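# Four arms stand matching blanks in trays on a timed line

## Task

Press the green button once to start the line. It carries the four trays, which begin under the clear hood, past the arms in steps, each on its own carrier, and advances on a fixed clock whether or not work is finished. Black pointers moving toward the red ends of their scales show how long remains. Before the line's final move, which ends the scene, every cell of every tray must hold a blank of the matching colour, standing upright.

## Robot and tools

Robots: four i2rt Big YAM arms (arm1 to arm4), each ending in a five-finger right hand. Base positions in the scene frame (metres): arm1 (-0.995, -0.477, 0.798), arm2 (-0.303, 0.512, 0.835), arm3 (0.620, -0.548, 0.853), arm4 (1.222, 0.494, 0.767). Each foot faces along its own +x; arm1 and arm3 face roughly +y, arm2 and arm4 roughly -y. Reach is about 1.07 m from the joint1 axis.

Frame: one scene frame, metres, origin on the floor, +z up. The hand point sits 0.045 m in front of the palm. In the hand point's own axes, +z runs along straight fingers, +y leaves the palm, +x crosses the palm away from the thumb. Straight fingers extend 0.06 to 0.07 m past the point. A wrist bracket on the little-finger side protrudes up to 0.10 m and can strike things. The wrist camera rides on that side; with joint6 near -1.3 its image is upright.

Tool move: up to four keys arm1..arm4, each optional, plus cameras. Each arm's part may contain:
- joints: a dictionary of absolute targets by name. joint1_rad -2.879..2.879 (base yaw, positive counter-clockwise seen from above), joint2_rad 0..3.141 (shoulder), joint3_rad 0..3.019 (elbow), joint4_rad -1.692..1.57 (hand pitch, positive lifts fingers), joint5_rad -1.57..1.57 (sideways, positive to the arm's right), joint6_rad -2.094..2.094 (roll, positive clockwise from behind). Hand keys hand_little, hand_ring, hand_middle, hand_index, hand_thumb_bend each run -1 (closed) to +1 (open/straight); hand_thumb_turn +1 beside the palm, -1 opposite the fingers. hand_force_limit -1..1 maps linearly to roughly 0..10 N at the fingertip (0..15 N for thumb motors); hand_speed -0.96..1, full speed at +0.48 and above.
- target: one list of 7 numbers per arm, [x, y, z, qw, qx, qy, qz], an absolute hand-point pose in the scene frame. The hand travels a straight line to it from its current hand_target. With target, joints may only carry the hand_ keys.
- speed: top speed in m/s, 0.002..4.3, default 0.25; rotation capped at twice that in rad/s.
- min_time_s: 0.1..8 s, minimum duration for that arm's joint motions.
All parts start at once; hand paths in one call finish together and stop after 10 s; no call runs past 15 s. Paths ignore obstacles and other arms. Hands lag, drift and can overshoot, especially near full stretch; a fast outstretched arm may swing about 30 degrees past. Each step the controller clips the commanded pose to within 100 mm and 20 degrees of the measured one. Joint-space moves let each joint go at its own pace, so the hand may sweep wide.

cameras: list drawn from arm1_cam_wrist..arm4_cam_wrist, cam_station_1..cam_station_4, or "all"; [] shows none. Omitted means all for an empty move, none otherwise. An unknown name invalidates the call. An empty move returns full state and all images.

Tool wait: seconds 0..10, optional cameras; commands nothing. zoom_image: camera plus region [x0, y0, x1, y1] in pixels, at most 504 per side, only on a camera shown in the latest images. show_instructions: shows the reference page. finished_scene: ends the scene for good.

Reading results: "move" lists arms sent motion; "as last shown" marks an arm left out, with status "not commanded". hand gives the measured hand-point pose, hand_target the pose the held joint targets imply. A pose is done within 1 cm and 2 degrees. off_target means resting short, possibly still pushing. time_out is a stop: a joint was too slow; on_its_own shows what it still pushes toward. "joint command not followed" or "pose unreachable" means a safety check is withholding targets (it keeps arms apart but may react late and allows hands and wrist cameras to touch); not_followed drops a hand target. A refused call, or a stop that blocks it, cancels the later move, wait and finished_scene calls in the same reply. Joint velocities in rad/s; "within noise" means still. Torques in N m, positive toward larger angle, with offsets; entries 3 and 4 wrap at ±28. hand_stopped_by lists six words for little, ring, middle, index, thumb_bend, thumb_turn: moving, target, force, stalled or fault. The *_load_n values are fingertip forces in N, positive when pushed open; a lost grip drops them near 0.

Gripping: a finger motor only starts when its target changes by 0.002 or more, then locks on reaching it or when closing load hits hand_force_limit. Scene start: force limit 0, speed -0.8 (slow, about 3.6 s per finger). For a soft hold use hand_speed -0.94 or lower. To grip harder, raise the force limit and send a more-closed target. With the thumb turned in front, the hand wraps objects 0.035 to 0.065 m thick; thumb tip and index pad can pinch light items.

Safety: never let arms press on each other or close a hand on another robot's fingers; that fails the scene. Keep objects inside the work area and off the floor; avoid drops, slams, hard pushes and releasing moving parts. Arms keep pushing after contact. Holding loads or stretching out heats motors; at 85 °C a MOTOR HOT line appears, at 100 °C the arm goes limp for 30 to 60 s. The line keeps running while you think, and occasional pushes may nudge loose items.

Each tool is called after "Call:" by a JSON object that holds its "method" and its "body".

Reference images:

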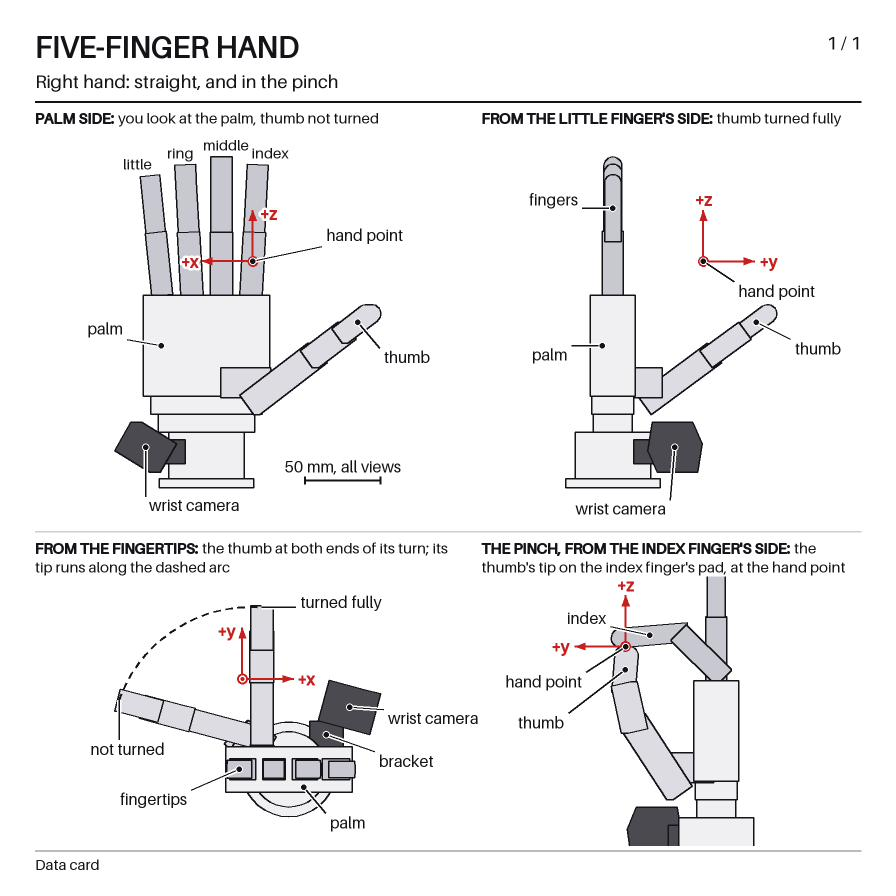

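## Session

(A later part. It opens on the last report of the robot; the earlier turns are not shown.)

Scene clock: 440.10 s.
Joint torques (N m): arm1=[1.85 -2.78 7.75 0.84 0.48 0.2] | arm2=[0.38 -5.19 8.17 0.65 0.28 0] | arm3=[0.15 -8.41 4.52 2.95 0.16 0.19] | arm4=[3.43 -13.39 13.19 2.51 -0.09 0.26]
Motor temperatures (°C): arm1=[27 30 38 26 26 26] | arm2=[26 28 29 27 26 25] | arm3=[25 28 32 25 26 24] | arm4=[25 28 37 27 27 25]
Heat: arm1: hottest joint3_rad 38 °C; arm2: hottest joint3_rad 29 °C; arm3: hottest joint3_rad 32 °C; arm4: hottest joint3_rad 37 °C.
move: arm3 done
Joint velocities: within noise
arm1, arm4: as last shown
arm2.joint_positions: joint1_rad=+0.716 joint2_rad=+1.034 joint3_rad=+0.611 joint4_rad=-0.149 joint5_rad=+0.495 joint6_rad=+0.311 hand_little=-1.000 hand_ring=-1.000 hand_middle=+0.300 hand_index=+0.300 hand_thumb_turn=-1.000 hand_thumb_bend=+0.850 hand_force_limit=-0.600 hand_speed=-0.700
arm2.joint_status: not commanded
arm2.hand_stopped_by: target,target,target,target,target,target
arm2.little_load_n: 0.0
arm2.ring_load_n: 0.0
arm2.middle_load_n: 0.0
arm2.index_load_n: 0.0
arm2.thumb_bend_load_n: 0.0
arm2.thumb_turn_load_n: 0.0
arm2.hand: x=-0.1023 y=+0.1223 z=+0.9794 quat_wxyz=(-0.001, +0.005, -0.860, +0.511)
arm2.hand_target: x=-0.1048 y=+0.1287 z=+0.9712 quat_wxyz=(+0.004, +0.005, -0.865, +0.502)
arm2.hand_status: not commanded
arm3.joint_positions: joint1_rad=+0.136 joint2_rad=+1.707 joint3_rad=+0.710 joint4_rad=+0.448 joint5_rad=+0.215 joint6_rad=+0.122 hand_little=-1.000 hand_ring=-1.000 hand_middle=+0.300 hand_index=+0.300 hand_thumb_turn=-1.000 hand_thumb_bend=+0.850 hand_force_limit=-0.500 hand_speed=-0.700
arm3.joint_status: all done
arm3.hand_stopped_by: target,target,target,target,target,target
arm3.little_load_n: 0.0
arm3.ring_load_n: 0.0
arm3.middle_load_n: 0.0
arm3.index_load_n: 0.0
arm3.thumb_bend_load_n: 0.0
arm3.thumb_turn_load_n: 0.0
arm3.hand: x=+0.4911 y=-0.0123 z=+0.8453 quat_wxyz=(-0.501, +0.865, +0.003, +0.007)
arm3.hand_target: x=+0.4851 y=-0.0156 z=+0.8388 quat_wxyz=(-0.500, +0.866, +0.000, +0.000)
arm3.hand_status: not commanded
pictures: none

Call:
{"method": "move", "body": {"arm3": {"target": [0.487, -0.016, 0.935, 0.5, -0.866, 0, 0], "speed": 0.12}, "arm4": {"target": [1.125, -0.032, 0.867, 0, 0, -0.866, 0.5], "speed": 0.08}, "cameras": ["cam_station_3", "cam_station_4"]}}

Call:
{"method": "zoom_image", "body": {"camera": "cam_station_3", "region": [410, 230, 530, 330]}}

Call:
{"method": "zoom_image", "body": {"camera": "cam_station_4", "region": [120, 220, 240, 320]}}

Scene clock: 442.33 s.
Joint torques (N m): arm1=[1.85 -2.78 7.73 0.83 0.48 0.2] | arm2=[0.38 -5.13 8.18 0.66 0.28 0] | arm3=[-0.44 -8.64 9.1 1.39 0.05 0.16] | arm4=[2.26 -12.4 7.99 2.8 -0.3 0.2]
Motor temperatures (°C): arm1=[27 30 38 26 26 26] | arm2=[26 28 29 27 26 25] | arm3=[25 28 32 25 26 24] | arm4=[25 28 37 27 27 25]
Heat: arm1: hottest joint3_rad 38 °C; arm2: hottest joint3_rad 29 °C; arm3: hottest joint3_rad 32 °C; arm4: hottest joint3_rad 37 °C.
move: arm3 off_target; arm4 done
Joint velocities: within noise
arm1.joint_positions: joint1_rad=+0.683 joint2_rad=+0.781 joint3_rad=+0.506 joint4_rad=-0.350 joint5_rad=+0.552 joint6_rad=+0.336 hand_little=-1.000 hand_ring=-1.000 hand_middle=+0.300 hand_index=+0.300 hand_thumb_turn=-1.000 hand_thumb_bend=+0.850 hand_force_limit=-0.600 hand_speed=-0.750
arm1.joint_status: not commanded
arm1.hand_stopped_by: target,target,target,target,target,target
arm1.little_load_n: 0.0
arm1.ring_load_n: 0.0
arm1.middle_load_n: 0.0
arm1.index_load_n: 0.0
arm1.thumb_bend_load_n: 0.5
arm1.thumb_turn_load_n: 0.0
arm1.hand: x=-1.1422 y=-0.1489 z=+0.9499 quat_wxyz=(-0.503, +0.864, -0.015, +0.016)
arm1.hand_target: x=-1.1424 y=-0.1512 z=+0.9505 quat_wxyz=(-0.501, +0.865, -0.017, +0.016)
arm1.hand_status: not commanded
arm2: as last shown
arm3.joint_positions: joint1_rad=+0.136 joint2_rad=+1.490 joint3_rad=+0.738 joint4_rad=+0.172 joint5_rad=+0.212 joint6_rad=+0.122 hand_little=-1.000 hand_ring=-1.000 hand_middle=+0.300 hand_index=+0.300 hand_thumb_turn=-1.000 hand_thumb_bend=+0.850 hand_force_limit=-0.500 hand_speed=-0.700
arm3.joint_status: not commanded
arm3.hand_stopped_by: target,target,target,target,target,target
arm3.little_load_n: 0.0
arm3.ring_load_n: 0.0
arm3.middle_load_n: 0.0
arm3.index_load_n: 0.0
arm3.thumb_bend_load_n: 0.0
arm3.thumb_turn_load_n: 0.0
arm3.hand: x=+0.4940 y=-0.0292 z=+0.9152 quat_wxyz=(-0.488, +0.873, +0.005, +0.009)
arm3.hand_target: x=+0.4869 y=-0.0155 z=+0.9348 quat_wxyz=(-0.501, +0.866, +0.000, +0.000)
arm3.hand_status: off_target (0.025 m and 2.0 deg from the pose sent, 0.090 m and 0.8 deg at the start)
arm4.joint_positions: joint1_rad=-0.419 joint2_rad=+1.433 joint3_rad=+0.799 joint4_rad=+0.060 joint5_rad=-0.269 joint6_rad=-0.176 hand_little=-1.000 hand_ring=-1.000 hand_middle=+0.100 hand_index=+0.046 hand_thumb_turn=-1.000 hand_thumb_bend=+0.416 hand_force_limit=-0.600 hand_speed=-0.900
arm4.joint_status: not commanded
arm4.hand_stopped_by: target,target,force,force,force,target
arm4.little_load_n: 0.0
arm4.ring_load_n: 0.0
arm4.middle_load_n: 3.0
arm4.index_load_n: 1.5
arm4.thumb_bend_load_n: 3.5
arm4.thumb_turn_load_n: 0.0
arm4.hand: x=+1.1260 y=-0.0272 z=+0.8620 quat_wxyz=(+0.000, +0.004, -0.873, +0.488)
arm4.hand_target: x=+1.1250 y=-0.0320 z=+0.8669 quat_wxyz=(+0.000, +0.000, -0.866, +0.500)
arm4.hand_status: done (0.007 m and 1.6 deg from the pose sent, 0.006 m and 5.1 deg at the start)

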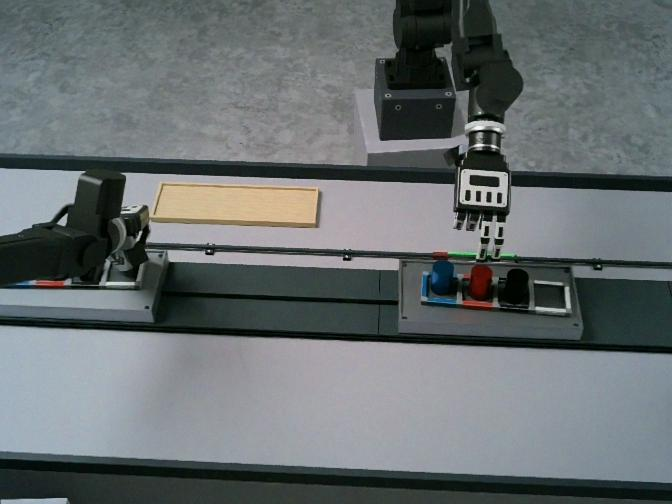

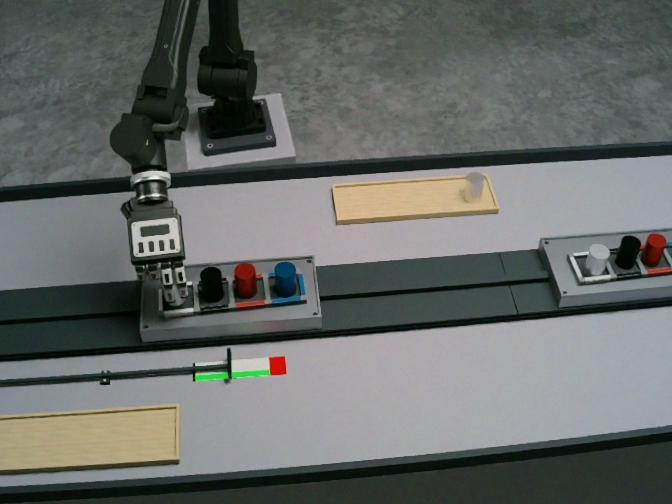

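Scaled by 4.200.

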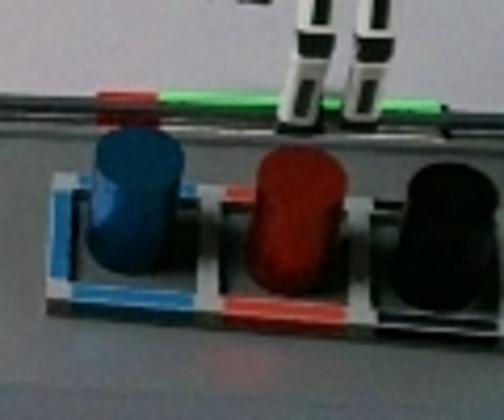

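Scaled by 4.200.

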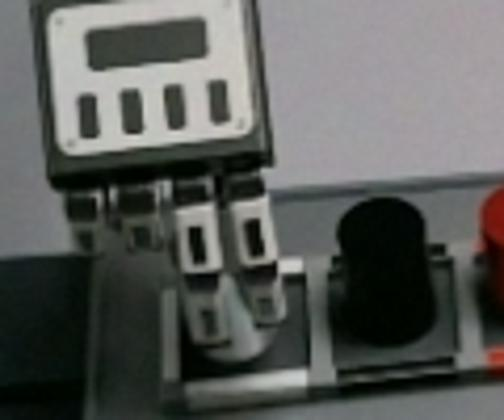

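Call:
{"method": "move", "body": {"arm3": {"target": [0.490, -0.16, 0.97, 0.5, -0.866, 0, 0], "speed": 0.15}, "arm4": {"target": [1.128, -0.029, 0.852, 0, 0, -0.866, 0.5], "speed": 0.05}, "cameras": ["cam_station_4"]}}

Call:
{"method": "zoom_image", "body": {"camera": "cam_station_4", "region": [120, 220, 240, 320]}}

Scene clock: 444.53 s.
Joint torques (N m): arm1=[1.85 -2.78 7.75 0.83 0.48 0.2] | arm2=[0.38 -5.19 8.17 0.66 0.28 0] | arm3=[0.15 -3.66 6.86 1.39 0.31 0.19] | arm4=[1.85 -11.93 7.57 2.67 -0.14 0.26]
Motor temperatures (°C): arm1=[27 30 38 26 26 26] | arm2=[26 28 29 27 26 25] | arm3=[25 28 32 25 26 24] | arm4=[25 28 37 27 27 25]
Heat: arm1: hottest joint3_rad 38 °C; arm2: hottest joint3_rad 29 °C; arm3: hottest joint3_rad 32 °C; arm4: hottest joint3_rad 37 °C.
move: arm3 done; arm4 done
Joint velocities: within noise
arm1, arm2: as last shown
arm1.thumb_bend_load_n: 0.0
arm2.middle_load_n: -0.5
arm3.joint_positions: joint1_rad=+0.252 joint2_rad=+1.005 joint3_rad=+0.511 joint4_rad=-0.058 joint5_rad=+0.309 joint6_rad=+0.182 hand_little=-1.000 hand_ring=-1.000 hand_middle=+0.300 hand_index=+0.300 hand_thumb_turn=-1.000 hand_thumb_bend=+0.850 hand_force_limit=-0.500 hand_speed=-0.700
arm3.joint_status: not commanded
arm3.hand_stopped_by: target,target,target,target,target,target
arm3.little_load_n: 0.0
arm3.ring_load_n: 0.5
arm3.middle_load_n: 0.0
arm3.index_load_n: 0.0
arm3.thumb_bend_load_n: 0.0
arm3.thumb_turn_load_n: 0.0
arm3.hand: x=+0.4916 y=-0.1537 z=+0.9740 quat_wxyz=(-0.506, +0.863, +0.004, +0.004)
arm3.hand_target: x=+0.4892 y=-0.1590 z=+0.9700 quat_wxyz=(-0.500, +0.866, +0.001, +0.001)
arm3.hand_status: done (0.008 m and 1.0 deg from the pose sent, 0.142 m and 2.0 deg at the start)
arm4.joint_positions: joint1_rad=-0.419 joint2_rad=+1.446 joint3_rad=+0.772 joint4_rad=+0.108 joint5_rad=-0.269 joint6_rad=-0.176 hand_little=-1.000 hand_ring=-1.000 hand_middle=+0.100 hand_index=+0.046 hand_thumb_turn=-1.000 hand_thumb_bend=+0.416 hand_force_limit=-0.600 hand_speed=-0.900
arm4.joint_status: not commanded
arm4.hand_stopped_by: target,target,force,force,force,target
arm4.little_load_n: 0.0
arm4.ring_load_n: 0.0
arm4.middle_load_n: 3.5
arm4.index_load_n: 1.5
arm4.thumb_bend_load_n: 3.5
arm4.thumb_turn_load_n: 0.0
arm4.hand: x=+1.1270 y=-0.0242 z=+0.8503 quat_wxyz=(+0.001, +0.004, -0.871, +0.491)
arm4.hand_target: x=+1.1282 y=-0.0281 z=+0.8515 quat_wxyz=(+0.000, +0.000, -0.867, +0.499)
arm4.hand_status: done (0.005 m and 1.3 deg from the pose sent, 0.010 m and 1.6 deg at the start)

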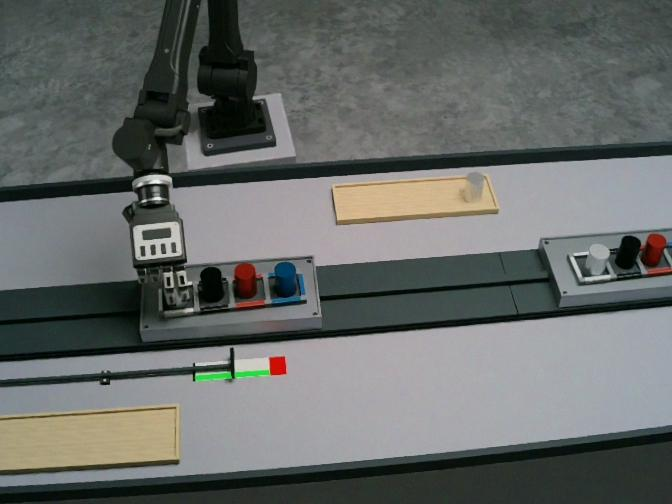

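Scaled by 4.200.

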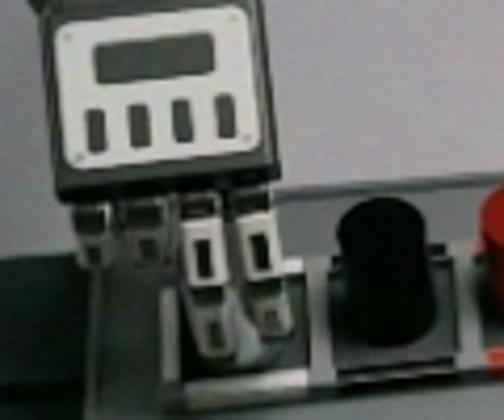

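Call:
{"method": "move", "body": {"arm4": {"target": [1.128, -0.029, 0.838, 0, 0, -0.866, 0.5], "speed": 0.05}, "cameras": ["cam_station_4"]}}

Call:
{"method": "zoom_image", "body": {"camera": "cam_station_4", "region": [120, 220, 240, 320]}}

Scene clock: 445.77 s.
Joint torques (N m): arm1=[1.85 -2.78 7.75 0.83 0.48 0.2] | arm2=[0.38 -5.13 8.17 0.65 0.28 0] | arm3=[0.15 -3.66 6.86 1.4 0.31 0.2] | arm4=[2.26 -10.23 7.15 2.85 -0.17 0.23]
Motor temperatures (°C): arm1=[27 30 38 26 26 26] | arm2=[26 28 29 27 26 25] | arm3=[25 28 32 25 26 24] | arm4=[25 28 37 27 27 25]
Heat: arm1: hottest joint3_rad 38 °C; arm2: hottest joint3_rad 29 °C; arm3: hottest joint3_rad 32 °C; arm4: hottest joint3_rad 37 °C.
move: arm4 done
Joint velocities: within noise
arm1, arm2, arm3: as last shown
arm2.middle_load_n: 0.0
arm3.joint_positions: joint1_rad=+0.252 joint2_rad=+1.005 joint3_rad=+0.511 joint4_rad=-0.058 joint5_rad=+0.309 joint6_rad=+0.184 hand_little=-1.000 hand_ring=-1.000 hand_middle=+0.300 hand_index=+0.300 hand_thumb_turn=-1.000 hand_thumb_bend=+0.850 hand_force_limit=-0.500 hand_speed=-0.700
arm3.ring_load_n: 0.0
arm3.hand: x=+0.4915 y=-0.1537 z=+0.9741 quat_wxyz=(-0.506, +0.863, +0.003, +0.003)
arm3.hand_target: x=+0.4891 y=-0.1590 z=+0.9700 quat_wxyz=(-0.500, +0.866, +0.001, +0.001)
arm4.joint_positions: joint1_rad=-0.419 joint2_rad=+1.463 joint3_rad=+0.759 joint4_rad=+0.154 joint5_rad=-0.269 joint6_rad=-0.166 hand_little=-1.000 hand_ring=-1.000 hand_middle=+0.100 hand_index=+0.046 hand_thumb_turn=-1.000 hand_thumb_bend=+0.416 hand_force_limit=-0.600 hand_speed=-0.900
arm4.joint_status: not commanded
arm4.hand_stopped_by: target,target,force,force,force,target
arm4.little_load_n: 0.0
arm4.ring_load_n: 0.0
arm4.middle_load_n: 2.5
arm4.index_load_n: 1.5
arm4.thumb_bend_load_n: 3.5
arm4.thumb_turn_load_n: 0.0
arm4.hand: x=+1.1269 y=-0.0269 z=+0.8447 quat_wxyz=(+0.001, +0.001, -0.867, +0.498)
arm4.hand_target: x=+1.1285 y=-0.0290 z=+0.8389 quat_wxyz=(-0.002, -0.004, -0.866, +0.500)
arm4.hand_status: done (0.007 m and 0.3 deg from the pose sent, 0.013 m and 1.3 deg at the start)

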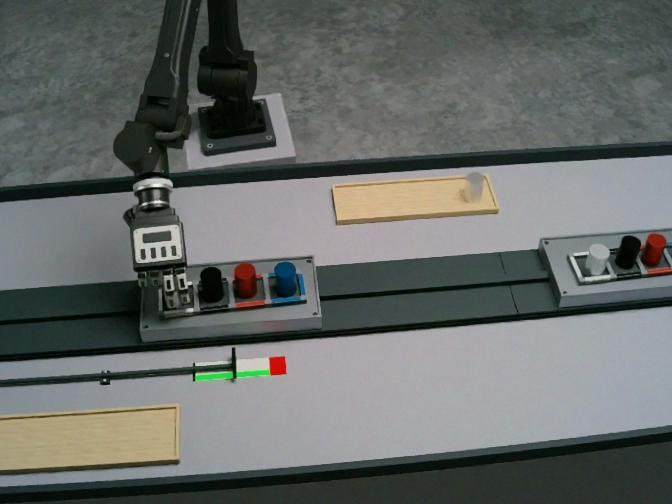

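Scaled by 4.200.

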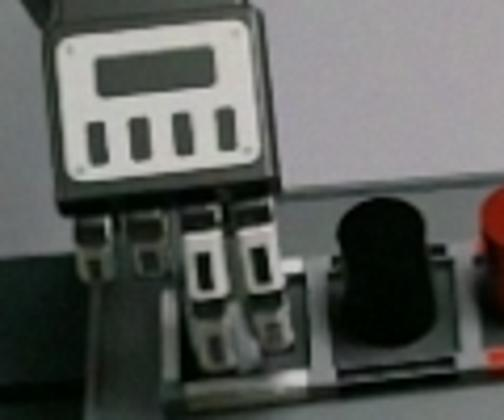

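Call:
{"method": "move", "body": {"arm4": {"joints": {"hand_thumb_bend": 0.5, "hand_speed": -0.88}}}}

Call:
{"method": "move", "body": {"arm4": {"joints": {"hand_thumb_bend": 0.85, "hand_index": 0.3, "hand_middle": 0.3, "hand_speed": -0.7}}}}

Call:
{"method": "move", "body": {"arm4": {"target": [1.128, -0.028, 0.94, 0, 0, -0.866, 0.5], "speed": 0.12}, "cameras": ["cam_station_4"]}}

Call:
{"method": "zoom_image", "body": {"camera": "cam_station_4", "region": [120, 220, 240, 320]}}

Scene clock: 447.13 s.
Joint torques (N m): arm1=[1.85 -2.78 7.75 0.83 0.48 0.2] | arm2=[0.38 -5.19 8.17 0.65 0.28 0] | arm3=[0.15 -3.6 6.86 1.39 0.31 0.2] | arm4=[1.96 -11.28 7.21 2.45 -0.16 0.28]
Motor temperatures (°C): arm1=[27 30 38 26 26 26] | arm2=[26 28 29 27 26 25] | arm3=[25 28 32 25 26 24] | arm4=[25 28 37 27 27 25]
Heat: arm1: hottest joint3_rad 38 °C; arm2: hottest joint3_rad 29 °C; arm3: hottest joint3_rad 32 °C; arm4: hottest joint3_rad 37 °C.
move: arm4 done
Joint velocities: within noise
arm1, arm2, arm3: as last shown
arm4.joint_positions: joint1_rad=-0.419 joint2_rad=+1.468 joint3_rad=+0.759 joint4_rad=+0.161 joint5_rad=-0.269 joint6_rad=-0.164 hand_little=-1.000 hand_ring=-1.000 hand_middle=+0.100 hand_index=+0.045 hand_thumb_turn=-1.000 hand_thumb_bend=+0.500 hand_force_limit=-0.600 hand_speed=-0.880
arm4.joint_status: all done
arm4.hand_stopped_by: target,target,force,force,target,target
arm4.little_load_n: 0.0
arm4.ring_load_n: 0.5
arm4.middle_load_n: 0.0
arm4.index_load_n: 0.0
arm4.thumb_bend_load_n: 0.0
arm4.thumb_turn_load_n: 0.0
arm4.hand: x=+1.1266 y=-0.0280 z=+0.8439 quat_wxyz=(+0.001, +0.000, -0.867, +0.499)
arm4.hand_target: x=+1.1286 y=-0.0290 z=+0.8387 quat_wxyz=(-0.002, -0.004, -0.866, +0.500)
arm4.hand_status: not commanded
pictures: none

Scene clock: 448.43 s.
Joint torques (N m): arm1=[1.79 -2.78 7.75 0.83 0.48 0.2] | arm2=[0.38 -5.19 8.17 0.66 0.28 0] | arm3=[0.15 -3.6 6.86 1.4 0.31 0.2] | arm4=[1.08 -11.28 7.2 2.48 -0.15 0.3]
Motor temperatures (°C): arm1=[27 30 38 26 26 26] | arm2=[26 28 29 27 26 25] | arm3=[25 28 32 25 26 24] | arm4=[25 28 37 27 27 25]
Heat: arm1: hottest joint3_rad 38 °C; arm2: hottest joint3_rad 29 °C; arm3: hottest joint3_rad 32 °C; arm4: hottest joint3_rad 37 °C.
move: arm4 done
Joint velocities: within noise
arm1, arm2, arm3: as last shown
arm4.joint_positions: joint1_rad=-0.419 joint2_rad=+1.468 joint3_rad=+0.759 joint4_rad=+0.161 joint5_rad=-0.269 joint6_rad=-0.164 hand_little=-1.000 hand_ring=-1.000 hand_middle=+0.300 hand_index=+0.300 hand_thumb_turn=-1.000 hand_thumb_bend=+0.850 hand_force_limit=-0.600 hand_speed=-0.700
arm4.joint_status: all done
arm4.hand_stopped_by: target,target,target,target,target,target
arm4.little_load_n: 0.0
arm4.ring_load_n: 0.0
arm4.middle_load_n: 0.0
arm4.index_load_n: 0.0
arm4.thumb_bend_load_n: 0.0
arm4.thumb_turn_load_n: 0.0
arm4.hand: x=+1.1266 y=-0.0280 z=+0.8439 quat_wxyz=(+0.001, +0.000, -0.867, +0.499)
arm4.hand_target: x=+1.1286 y=-0.0290 z=+0.8387 quat_wxyz=(-0.002, -0.004, -0.866, +0.500)
arm4.hand_status: not commanded
pictures: none

Scene clock: 449.97 s.
Joint torques (N m): arm1=[1.85 -2.78 7.75 0.83 0.48 0.2] | arm2=[0.32 -5.19 8.17 0.65 0.28 0] | arm3=[0.15 -3.6 6.86 1.39 0.31 0.2] | arm4=[2.08 -11.93 12.45 0.95 -0.21 0.18]
Motor temperatures (°C): arm1=[27 30 38 26 26 26] | arm2=[26 28 29 27 26 25] | arm3=[25 28 32 25 26 24] | arm4=[25 28 37 27 27 25]
Heat: arm1: hottest joint3_rad 38 °C; arm2: hottest joint3_rad 29 °C; arm3: hottest joint3_rad 32 °C; arm4: hottest joint3_rad 37 °C.
move: arm4 off_target
Joint velocities: within noise
arm1, arm2, arm3: as last shown
arm2.thumb_turn_load_n: 0.5
arm4.joint_positions: joint1_rad=-0.419 joint2_rad=+1.314 joint3_rad=+0.847 joint4_rad=-0.116 joint5_rad=-0.269 joint6_rad=-0.164 hand_little=-1.000 hand_ring=-1.000 hand_middle=+0.300 hand_index=+0.300 hand_thumb_turn=-1.000 hand_thumb_bend=+0.850 hand_force_limit=-0.600 hand_speed=-0.700
arm4.joint_status: not commanded
arm4.hand_stopped_by: target,target,target,target,target,target
arm4.little_load_n: 0.0
arm4.ring_load_n: 0.0
arm4.middle_load_n: 0.0
arm4.index_load_n: 0.0
arm4.thumb_bend_load_n: 0.0
arm4.thumb_turn_load_n: 0.0
arm4.hand: x=+1.1312 y=-0.0137 z=+0.9134 quat_wxyz=(-0.004, -0.002, -0.875, +0.484)
arm4.hand_target: x=+1.1277 y=-0.0285 z=+0.9397 quat_wxyz=(+0.000, +0.000, -0.866, +0.500)
arm4.hand_status: off_target (0.030 m and 2.2 deg from the pose sent, 0.096 m and 0.2 deg at the start)

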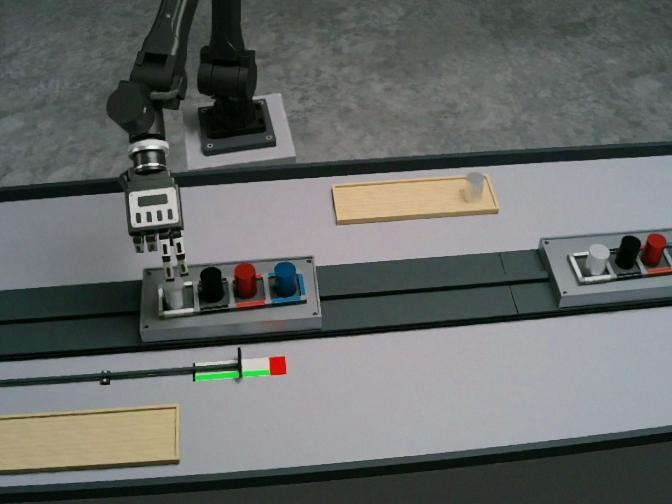

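Scaled by 4.200.

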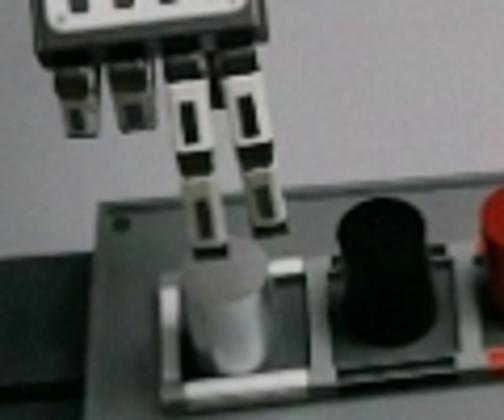

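Call:
{"method": "move", "body": {"arm4": {"target": [1.14, 0.13, 0.98, 0, 0, -0.866, 0.5], "speed": 0.16}}}

Call:
{"method": "move", "body": {"arm4": {"target": [1.66, 0.215, 0.95, 0, 0, -0.866, 0.5], "speed": 0.25}}}

Call:
{"method": "move", "body": {"arm4": {"target": [1.683, 0.212, 0.875, 0, 0, -0.866, 0.5], "speed": 0.13, "joints": {"hand_thumb_bend": 0.9, "hand_index": 0.25, "hand_middle": 0.25, "hand_speed": -0.5}}, "cameras": ["arm4_cam_wrist", "cam_station_4"]}}

Call:
{"method": "zoom_image", "body": {"camera": "cam_station_4", "region": [420, 130, 540, 230]}}

Scene clock: 452.03 s.
Joint torques (N m): arm1=[1.79 -2.78 7.73 0.84 0.48 0.2] | arm2=[0.38 -5.13 8.17 0.65 0.28 0] | arm3=[0.15 -3.6 6.86 1.39 0.31 0.2] | arm4=[1.38 -3.96 9.1 0.87 -0.43 -0.02]
Motor temperatures (°C): arm1=[27 30 38 26 26 26] | arm2=[26 28 29 27 26 25] | arm3=[25 28 32 25 26 24] | arm4=[25 28 37 27 27 25]
Heat: arm1: hottest joint3_rad 38 °C; arm2: hottest joint3_rad 29 °C; arm3: hottest joint3_rad 32 °C; arm4: hottest joint3_rad 37 °C.
move: arm4 off_target
Joint velocities: within noise
arm1, arm2, arm3: as last shown
arm1.thumb_bend_load_n: 0.5
arm2.thumb_bend_load_n: -0.5
arm2.thumb_turn_load_n: 0.0
arm3.ring_load_n: 0.5
arm3.middle_load_n: -0.5
arm4.joint_positions: joint1_rad=-0.542 joint2_rad=+0.814 joint3_rad=+0.696 joint4_rad=-0.425 joint5_rad=-0.387 joint6_rad=-0.219 hand_little=-1.000 hand_ring=-1.000 hand_middle=+0.300 hand_index=+0.300 hand_thumb_turn=-1.000 hand_thumb_bend=+0.850 hand_force_limit=-0.600 hand_speed=-0.700
arm4.joint_status: not commanded
arm4.hand_stopped_by: target,target,target,target,target,target
arm4.little_load_n: 0.0
arm4.ring_load_n: 0.0
arm4.middle_load_n: 0.0
arm4.index_load_n: 0.0
arm4.thumb_bend_load_n: 0.0
arm4.thumb_turn_load_n: 0.0
arm4.hand: x=+1.1455 y=+0.1219 z=+0.9903 quat_wxyz=(-0.004, +0.001, -0.860, +0.510)
arm4.hand_target: x=+1.1455 y=+0.1274 z=+0.9809 quat_wxyz=(-0.005, +0.004, -0.866, +0.501)
arm4.hand_status: off_target (0.014 m and 1.5 deg from the pose sent, 0.159 m and 2.2 deg at the start)
pictures: none

Scene clock: 455.10 s.
Joint torques (N m): arm1=[1.79 -2.78 7.75 0.83 0.48 0.2] | arm2=[0.38 -5.19 8.17 0.65 0.28 0] | arm3=[0.15 -3.6 6.86 1.39 0.31 0.2] | arm4=[2.43 -11.46 12.63 0.18 0.81 0.19]
Motor temperatures (°C): arm1=[27 30 38 26 26 26] | arm2=[26 28 29 27 26 25] | arm3=[25 28 32 25 26 24] | arm4=[25 28 37 27 27 25]
Heat: arm1: hottest joint3_rad 38 °C; arm2: hottest joint3_rad 29 °C; arm3: hottest joint3_rad 32 °C; arm4: hottest joint3_rad 37 °C.
move: arm4 off_target
Joint velocities: within noise
arm1, arm3: as last shown
arm1.thumb_bend_load_n: 0.0
arm2.joint_positions: joint1_rad=+0.716 joint2_rad=+1.034 joint3_rad=+0.611 joint4_rad=-0.149 joint5_rad=+0.495 joint6_rad=+0.311 hand_little=-1.000 hand_ring=-1.000 hand_middle=+0.300 hand_index=+0.300 hand_thumb_turn=-1.000 hand_thumb_bend=+0.850 hand_force_limit=-0.600 hand_speed=-0.700
arm2.joint_status: not commanded
arm2.hand_stopped_by: target,target,target,target,target,target
arm2.little_load_n: 0.0
arm2.ring_load_n: 0.0
arm2.middle_load_n: 0.0
arm2.index_load_n: 0.0
arm2.thumb_bend_load_n: 0.0
arm2.thumb_turn_load_n: 0.0
arm2.hand: x=-0.1023 y=+0.1223 z=+0.9794 quat_wxyz=(-0.001, +0.005, -0.860, +0.511)
arm2.hand_target: x=-0.1048 y=+0.1287 z=+0.9712 quat_wxyz=(+0.004, +0.005, -0.865, +0.502)
arm2.hand_status: not commanded
arm3.ring_load_n: 0.0
arm3.middle_load_n: 0.0
arm4.joint_positions: joint1_rad=+1.146 joint2_rad=+1.406 joint3_rad=+1.040 joint4_rad=-0.736 joint5_rad=+0.970 joint6_rad=+0.920 hand_little=-1.000 hand_ring=-1.000 hand_middle=+0.300 hand_index=+0.300 hand_thumb_turn=-1.000 hand_thumb_bend=+0.850 hand_force_limit=-0.600 hand_speed=-0.700
arm4.joint_status: not commanded
arm4.hand_stopped_by: target,target,target,target,target,target
arm4.little_load_n: 0.0
arm4.ring_load_n: 0.0
arm4.middle_load_n: 0.0
arm4.index_load_n: 0.0
arm4.thumb_bend_load_n: 0.0
arm4.thumb_turn_load_n: 0.0
arm4.hand: x=+1.6387 y=+0.2255 z=+0.9275 quat_wxyz=(+0.029, +0.034, -0.867, +0.497)
arm4.hand_target: x=+1.6547 y=+0.2185 z=+0.9500 quat_wxyz=(+0.013, +0.017, -0.863, +0.505)
arm4.hand_status: off_target (0.033 m and 5.2 deg from the pose sent, 0.524 m and 1.5 deg at the start)
pictures: none

Scene clock: 456.43 s.
Joint torques (N m): arm1=[1.85 -2.78 7.75 0.83 0.48 0.2] | arm2=[0.38 -5.13 8.18 0.66 0.28 0.01] | arm3=[0.15 -3.6 6.86 1.39 0.31 0.2] | arm4=[1.38 -12.98 8.47 1.42 0.33 0.25]
Motor temperatures (°C): arm1=[27 30 38 26 26 26] | arm2=[26 28 29 27 26 25] | arm3=[25 28 32 25 26 24] | arm4=[25 28 37 27 27 25]
Heat: arm1: hottest joint3_rad 38 °C; arm2: hottest joint3_rad 29 °C; arm3: hottest joint3_rad 32 °C; arm4: hottest joint3_rad 37 °C.
move: arm4 done
Joint velocities: within noise
arm1.joint_positions: joint1_rad=+0.683 joint2_rad=+0.781 joint3_rad=+0.506 joint4_rad=-0.350 joint5_rad=+0.552 joint6_rad=+0.336 hand_little=-1.000 hand_ring=-1.000 hand_middle=+0.300 hand_index=+0.300 hand_thumb_turn=-1.000 hand_thumb_bend=+0.850 hand_force_limit=-0.600 hand_speed=-0.750
arm1.joint_status: not commanded
arm1.hand_stopped_by: target,target,target,target,target,target
arm1.little_load_n: 0.0
arm1.ring_load_n: 0.5
arm1.middle_load_n: 0.0
arm1.index_load_n: 0.0
arm1.thumb_bend_load_n: 0.0
arm1.thumb_turn_load_n: 0.0
arm1.hand: x=-1.1422 y=-0.1489 z=+0.9499 quat_wxyz=(-0.503, +0.864, -0.015, +0.016)
arm1.hand_target: x=-1.1424 y=-0.1512 z=+0.9505 quat_wxyz=(-0.501, +0.865, -0.017, +0.016)
arm1.hand_status: not commanded
arm2, arm3: as last shown
arm3.ring_load_n: 0.5
arm4.joint_positions: joint1_rad=+1.146 joint2_rad=+1.554 joint3_rad=+1.040 joint4_rad=-0.575 joint5_rad=+0.970 joint6_rad=+0.969 hand_little=-1.000 hand_ring=-1.000 hand_middle=+0.250 hand_index=+0.250 hand_thumb_turn=-1.000 hand_thumb_bend=+0.900 hand_force_limit=-0.600 hand_speed=-0.500
arm4.joint_status: all done
arm4.hand_stopped_by: target,target,target,target,target,target
arm4.little_load_n: 0.0
arm4.ring_load_n: 0.0
arm4.middle_load_n: 0.0
arm4.index_load_n: 0.0
arm4.thumb_bend_load_n: 0.0
arm4.thumb_turn_load_n: 0.0
arm4.hand: x=+1.6755 y=+0.2136 z=+0.8743 quat_wxyz=(+0.012, +0.010, -0.866, +0.499)
arm4.hand_target: x=+1.6822 y=+0.2126 z=+0.8748 quat_wxyz=(+0.000, +0.000, -0.866, +0.500)
arm4.hand_status: done (0.008 m and 1.7 deg from the pose sent, 0.070 m and 5.2 deg at the start)
arm4_cam_wrist: T_world_to_cam=[[-0.3162, 0.41636, -0.85244, 1.19147], [0.82771, 0.56017, -0.03342, -1.475], [0.46359, -0.71614, -0.52175, -0.0555]] pos_world=[1.62334, 0.29042, 0.9374]

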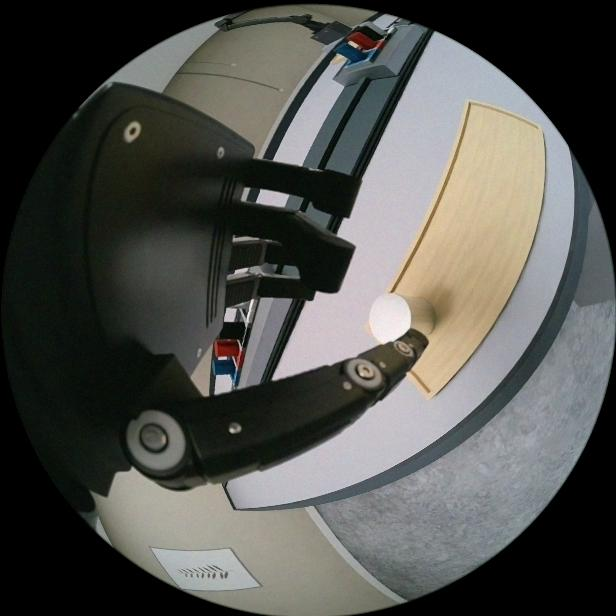

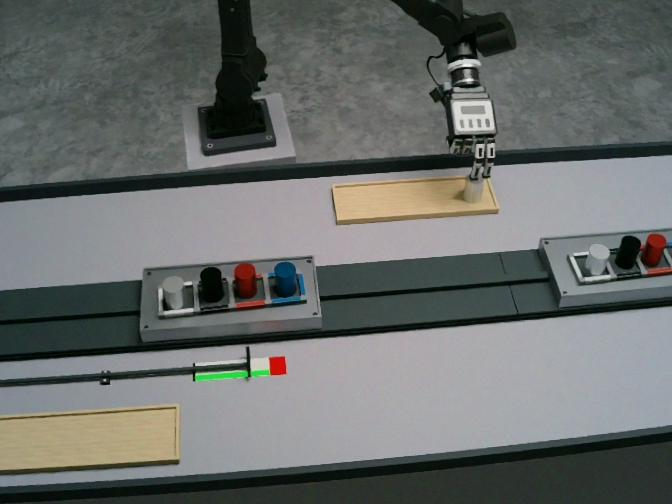

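Scaled by 4.200.

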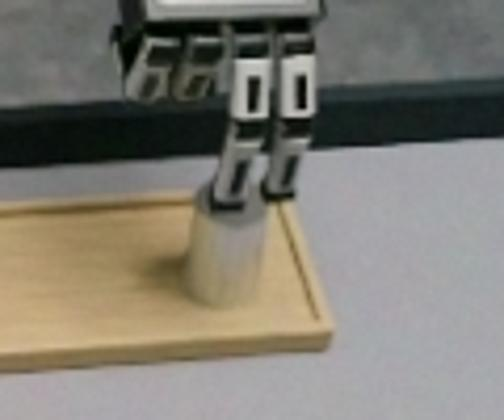

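Call:
{"method": "move", "body": {"arm4": {"target": [1.692, 0.213, 0.848, 0, 0, -0.866, 0.5], "speed": 0.12}, "cameras": ["arm4_cam_wrist", "cam_station_4"]}}

Call:
{"method": "zoom_image", "body": {"camera": "cam_station_4", "region": [420, 130, 540, 230]}}

Scene clock: 457.90 s.
Joint torques (N m): arm1=[1.79 -2.84 7.75 0.84 0.48 0.2] | arm2=[0.32 -5.13 8.17 0.65 0.28 0] | arm3=[0.15 -3.6 6.86 1.39 0.31 0.2] | arm4=[2.67 -14.56 7.64 1.55 0.53 0.22]
Motor temperatures (°C): arm1=[27 30 38 26 26 26] | arm2=[26 28 29 27 26 25] | arm3=[25 28 32 25 26 24] | arm4=[25 28 37 27 27 25]
Heat: arm1: hottest joint3_rad 38 °C; arm2: hottest joint3_rad 29 °C; arm3: hottest joint3_rad 32 °C; arm4: hottest joint3_rad 37 °C.
move: arm4 done
Joint velocities: within noise
arm1, arm2: as last shown
arm1.ring_load_n: 0.0
arm3.joint_positions: joint1_rad=+0.252 joint2_rad=+1.005 joint3_rad=+0.511 joint4_rad=-0.058 joint5_rad=+0.309 joint6_rad=+0.184 hand_little=-1.000 hand_ring=-1.000 hand_middle=+0.300 hand_index=+0.300 hand_thumb_turn=-1.000 hand_thumb_bend=+0.850 hand_force_limit=-0.500 hand_speed=-0.700
arm3.joint_status: not commanded
arm3.hand_stopped_by: target,target,target,target,target,target
arm3.little_load_n: 0.0
arm3.ring_load_n: 0.5
arm3.middle_load_n: 0.0
arm3.index_load_n: 0.0
arm3.thumb_bend_load_n: -0.5
arm3.thumb_turn_load_n: 0.0
arm3.hand: x=+0.4915 y=-0.1537 z=+0.9741 quat_wxyz=(-0.506, +0.863, +0.003, +0.003)
arm3.hand_target: x=+0.4891 y=-0.1590 z=+0.9700 quat_wxyz=(-0.500, +0.866, +0.001, +0.001)
arm3.hand_status: not commanded
arm4.joint_positions: joint1_rad=+1.146 joint2_rad=+1.614 joint3_rad=+1.040 joint4_rad=-0.517 joint5_rad=+0.970 joint6_rad=+0.982 hand_little=-1.000 hand_ring=-1.000 hand_middle=+0.250 hand_index=+0.250 hand_thumb_turn=-1.000 hand_thumb_bend=+0.900 hand_force_limit=-0.600 hand_speed=-0.500
arm4.joint_status: not commanded
arm4.hand_stopped_by: target,target,target,target,target,target
arm4.little_load_n: 0.0
arm4.ring_load_n: 0.0
arm4.middle_load_n: 0.0
arm4.index_load_n: 0.0
arm4.thumb_bend_load_n: 0.0
arm4.thumb_turn_load_n: 0.0
arm4.hand: x=+1.6862 y=+0.2102 z=+0.8505 quat_wxyz=(+0.009, +0.005, -0.867, +0.499)
arm4.hand_target: x=+1.6908 y=+0.2118 z=+0.8475 quat_wxyz=(+0.001, -0.001, -0.866, +0.500)
arm4.hand_status: done (0.007 m and 1.2 deg from the pose sent, 0.031 m and 1.7 deg at the start)
arm4_cam_wrist: T_world_to_cam=[[-0.30586, 0.41853, -0.85515, 1.16047], [0.83139, 0.5551, -0.02568, -1.49443], [0.46394, -0.71882, -0.51775, -0.0788]] pos_world=[1.63395, 0.28722, 0.91321]

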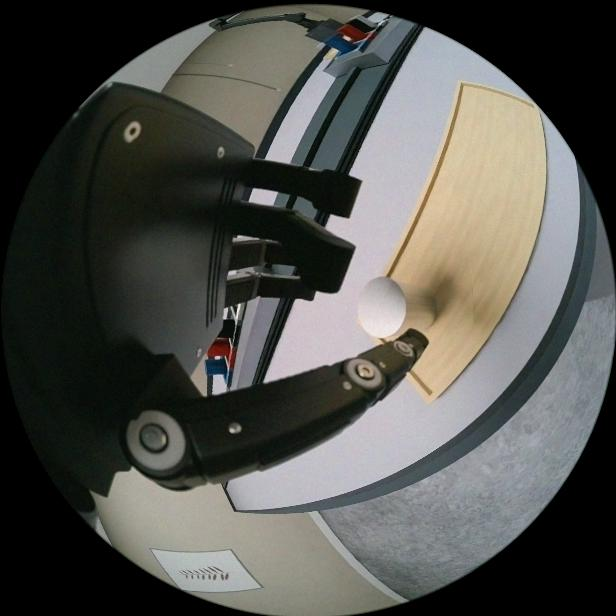

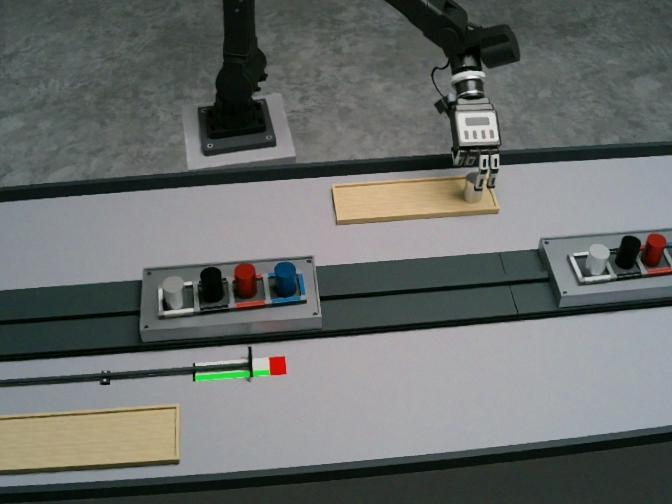

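Scaled by 4.200.

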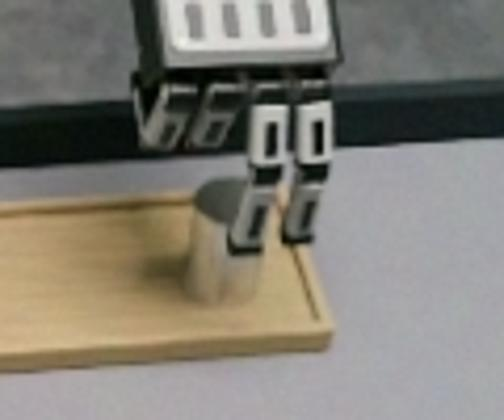

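Call:
{"method": "move", "body": {"arm4": {"target": [1.692, 0.2185, 0.806, 0, 0, -0.866, 0.5], "speed": 0.1}, "cameras": ["arm4_cam_wrist", "cam_station_4"]}}

Call:
{"method": "zoom_image", "body": {"camera": "cam_station_4", "region": [420, 130, 540, 230]}}

Scene clock: 459.37 s.
Joint torques (N m): arm1=[1.79 -2.78 7.75 0.84 0.48 0.2] | arm2=[0.38 -5.19 8.17 0.65 0.28 0] | arm3=[0.15 -3.6 6.86 1.4 0.31 0.2] | arm4=[2.26 -13.92 6.79 1.43 0.73 0.25]
Motor temperatures (°C): arm1=[27 30 38 26 26 26] | arm2=[26 28 29 27 26 25] | arm3=[25 28 32 25 26 24] | arm4=[25 28 37 27 27 25]
Heat: arm1: hottest joint3_rad 38 °C; arm2: hottest joint3_rad 29 °C; arm3: hottest joint3_rad 32 °C; arm4: hottest joint3_rad 37 °C.
move: arm4 done
Joint velocities: within noise
arm1, arm2, arm3: as last shown
arm1.ring_load_n: 0.5
arm3.ring_load_n: 0.0
arm3.thumb_bend_load_n: 0.0
arm4.joint_positions: joint1_rad=+1.147 joint2_rad=+1.681 joint3_rad=+0.997 joint4_rad=-0.419 joint5_rad=+0.970 joint6_rad=+0.999 hand_little=-1.000 hand_ring=-1.000 hand_middle=+0.250 hand_index=+0.250 hand_thumb_turn=-1.000 hand_thumb_bend=+0.900 hand_force_limit=-0.600 hand_speed=-0.500
arm4.joint_status: not commanded
arm4.hand_stopped_by: target,target,target,target,target,target
arm4.little_load_n: 0.0
arm4.ring_load_n: 0.0
arm4.middle_load_n: 0.0
arm4.index_load_n: 0.0
arm4.thumb_bend_load_n: 0.0
arm4.thumb_turn_load_n: 0.0
arm4.hand: x=+1.6855 y=+0.2114 z=+0.8090 quat_wxyz=(+0.010, +0.001, -0.867, +0.497)
arm4.hand_target: x=+1.6883 y=+0.2137 z=+0.8063 quat_wxyz=(+0.003, -0.005, -0.866, +0.500)
arm4.hand_status: done (0.010 m and 1.2 deg from the pose sent, 0.046 m and 1.2 deg at the start)
arm4_cam_wrist: T_world_to_cam=[[-0.30035, 0.42378, -0.85452, 1.11343], [0.83534, 0.54932, -0.02118, -1.5046], [0.46043, -0.72018, -0.51899, -0.09184]] pos_world=[1.63356, 0.28852, 0.87191]

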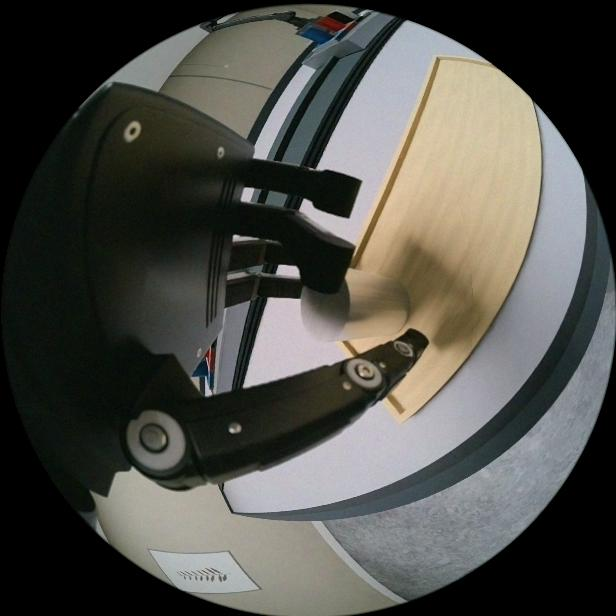

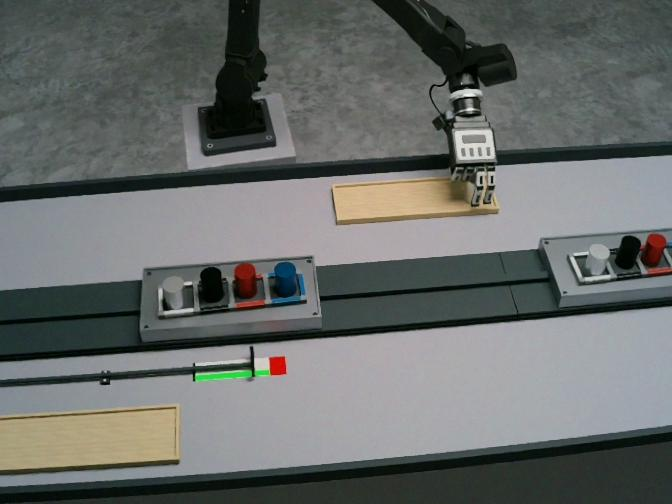

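Scaled by 4.200.

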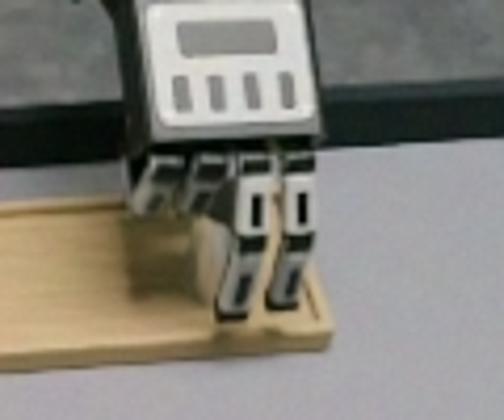

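Call:
{"method": "move", "body": {"arm4": {"target": [1.690, 0.2175, 0.805, 0, 0, -0.866, 0.5], "speed": 0.08}, "cameras": ["arm4_cam_wrist"]}}

Call:
{"method": "move", "body": {"arm4": {"joints": {"hand_thumb_bend": 0.6, "hand_index": 0.1, "hand_middle": 0.1, "hand_speed": -0.7}}}}

Call:
{"method": "move", "body": {"arm4": {"joints": {"hand_thumb_bend": 0.1, "hand_speed": -0.9}}, "cameras": ["arm4_cam_wrist"]}}

Scene clock: 460.77 s.
Joint torques (N m): arm1=[1.85 -2.84 7.75 0.83 0.48 0.2] | arm2=[0.38 -5.13 8.17 0.65 0.28 0] | arm3=[0.15 -3.6 6.86 1.39 0.31 0.2] | arm4=[2.14 -14.92 6.48 1.42 0.67 0.21]
Motor temperatures (°C): arm1=[27 30 38 26 26 26] | arm2=[26 28 29 27 26 25] | arm3=[25 28 32 25 26 24] | arm4=[25 28 37 27 27 25]
Heat: arm1: hottest joint3_rad 38 °C; arm2: hottest joint3_rad 29 °C; arm3: hottest joint3_rad 32 °C; arm4: hottest joint3_rad 37 °C.
move: arm4 done
Joint velocities: within noise
arm1, arm2, arm3: as last shown
arm1.ring_load_n: 0.0
arm1.index_load_n: -0.5
arm4.joint_positions: joint1_rad=+1.155 joint2_rad=+1.681 joint3_rad=+0.997 joint4_rad=-0.409 joint5_rad=+0.970 joint6_rad=+0.999 hand_little=-1.000 hand_ring=-1.000 hand_middle=+0.250 hand_index=+0.250 hand_thumb_turn=-1.000 hand_thumb_bend=+0.900 hand_force_limit=-0.600 hand_speed=-0.500
arm4.joint_status: not commanded
arm4.hand_stopped_by: target,target,target,target,target,target
arm4.little_load_n: 0.0
arm4.ring_load_n: 0.0
arm4.middle_load_n: 0.0
arm4.index_load_n: 0.0
arm4.thumb_bend_load_n: 0.0
arm4.thumb_turn_load_n: 0.0
arm4.hand: x=+1.6896 y=+0.2143 z=+0.8100 quat_wxyz=(+0.004, +0.002, -0.867, +0.499)
arm4.hand_target: x=+1.6898 y=+0.2173 z=+0.8050 quat_wxyz=(+0.000, +0.000, -0.866, +0.500)
arm4.hand_status: done (0.006 m and 0.5 deg from the pose sent, 0.009 m and 1.2 deg at the start)
arm4_cam_wrist: T_world_to_cam=[[-0.29616, 0.41901, -0.85833, 1.11123], [0.83121, 0.55574, -0.01551, -1.50862], [0.47051, -0.71804, -0.51287, -0.11347]] pos_world=[1.63647, 0.29132, 0.87221]

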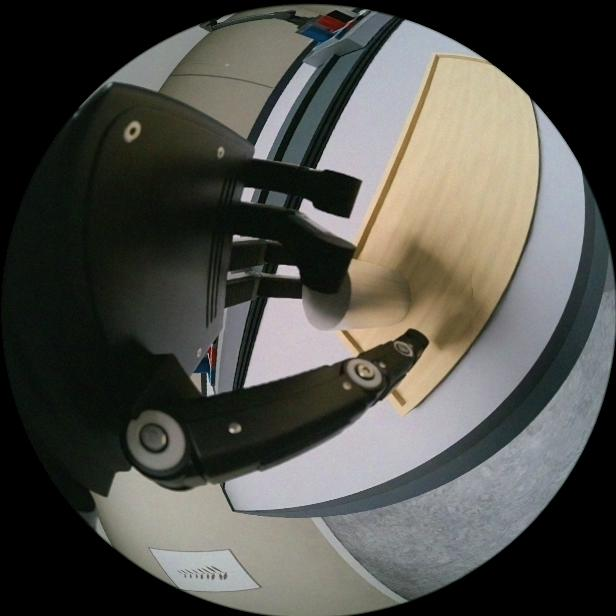

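Scene clock: 461.97 s.
Joint torques (N m): arm1=[1.85 -2.78 7.76 0.83 0.48 0.2] | arm2=[0.32 -5.19 8.17 0.66 0.28 0] | arm3=[0.15 -3.6 6.87 1.4 0.31 0.2] | arm4=[1.79 -14.62 6.5 1.43 0.64 0.24]
Motor temperatures (°C): arm1=[27 30 38 26 26 26] | arm2=[26 28 29 27 26 25] | arm3=[25 28 32 25 26 24] | arm4=[25 28 37 27 27 25]
Heat: arm1: hottest joint3_rad 38 °C; arm2: hottest joint3_rad 29 °C; arm3: hottest joint3_rad 32 °C; arm4: hottest joint3_rad 37 °C.
move: arm4 done
Joint velocities: within noise
arm1, arm2, arm3: as last shown
arm1.index_load_n: 0.0
arm4.joint_positions: joint1_rad=+1.155 joint2_rad=+1.681 joint3_rad=+0.997 joint4_rad=-0.409 joint5_rad=+0.970 joint6_rad=+0.999 hand_little=-1.000 hand_ring=-1.000 hand_middle=+0.100 hand_index=+0.100 hand_thumb_turn=-1.000 hand_thumb_bend=+0.600 hand_force_limit=-0.600 hand_speed=-0.700
arm4.joint_status: all done
arm4.hand_stopped_by: target,target,target,target,target,target
arm4.little_load_n: 0.0
arm4.ring_load_n: 0.0
arm4.middle_load_n: 0.0
arm4.index_load_n: 0.0
arm4.thumb_bend_load_n: 0.0
arm4.thumb_turn_load_n: 0.0
arm4.hand: x=+1.6896 y=+0.2143 z=+0.8100 quat_wxyz=(+0.004, +0.002, -0.867, +0.499)
arm4.hand_target: x=+1.6898 y=+0.2173 z=+0.8050 quat_wxyz=(+0.000, +0.000, -0.866, +0.500)
arm4.hand_status: not commanded
pictures: none

Scene clock: 464.20 s.
Joint torques (N m): arm1=[1.79 -2.78 7.75 0.83 0.48 0.2] | arm2=[0.38 -5.13 8.18 0.65 0.28 0] | arm3=[0.09 -3.6 6.87 1.4 0.31 0.2] | arm4=[2.2 -14.33 6.49 1.48 0.66 0.23]
Motor temperatures (°C): arm1=[27 30 38 26 26 26] | arm2=[26 28 29 27 26 25] | arm3=[25 28 32 25 26 24] | arm4=[25 28 37 27 27 25]
Heat: arm1: hottest joint3_rad 38 °C; arm2: hottest joint3_rad 29 °C; arm3: hottest joint3_rad 32 °C; arm4: hottest joint3_rad 37 °C.
move: arm4 off_target
Joint velocities: within noise
arm1, arm2, arm3: as last shown
arm1.thumb_bend_load_n: 0.5
arm3.index_load_n: -0.5
arm3.thumb_turn_load_n: 0.5
arm4.joint_positions: joint1_rad=+1.164 joint2_rad=+1.681 joint3_rad=+0.997 joint4_rad=-0.409 joint5_rad=+0.970 joint6_rad=+0.999 hand_little=-1.000 hand_ring=-1.000 hand_middle=+0.100 hand_index=+0.100 hand_thumb_turn=-1.000 hand_thumb_bend=+0.411 hand_force_limit=-0.600 hand_speed=-0.900
arm4.joint_status: hand_thumb_bend off_target (ended at +0.411, target +0.100); the others done
arm4.hand_stopped_by: target,target,target,target,force,target
arm4.little_load_n: 0.0
arm4.ring_load_n: 0.0
arm4.middle_load_n: 4.0
arm4.index_load_n: 0.0
arm4.thumb_bend_load_n: 3.0
arm4.thumb_turn_load_n: 0.0
arm4.hand: x=+1.6921 y=+0.2187 z=+0.8100 quat_wxyz=(+0.002, +0.006, -0.867, +0.499)
arm4.hand_target: x=+1.6920 y=+0.2211 z=+0.8051 quat_wxyz=(-0.002, +0.003, -0.866, +0.500)
arm4.hand_status: not commanded
arm4_cam_wrist: T_world_to_cam=[[-0.3, 0.41624, -0.85834, 1.11733], [0.82608, 0.56334, -0.01555, -1.50612], [0.47707, -0.71372, -0.51285, -0.12366]] pos_world=[1.63837, 0.29512, 0.87221]

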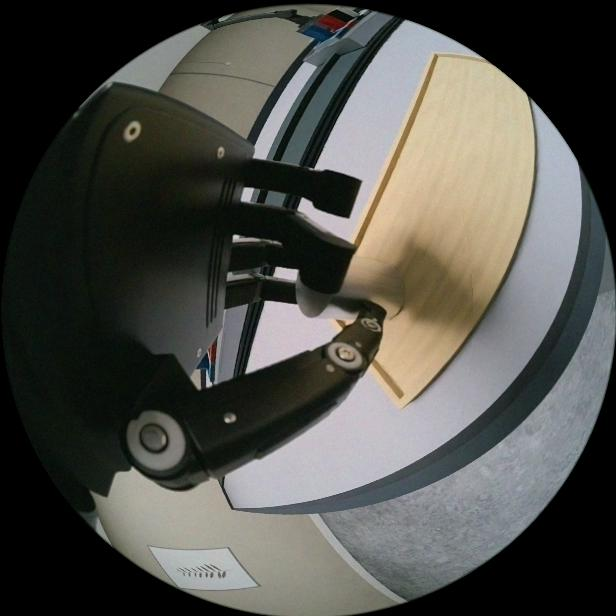

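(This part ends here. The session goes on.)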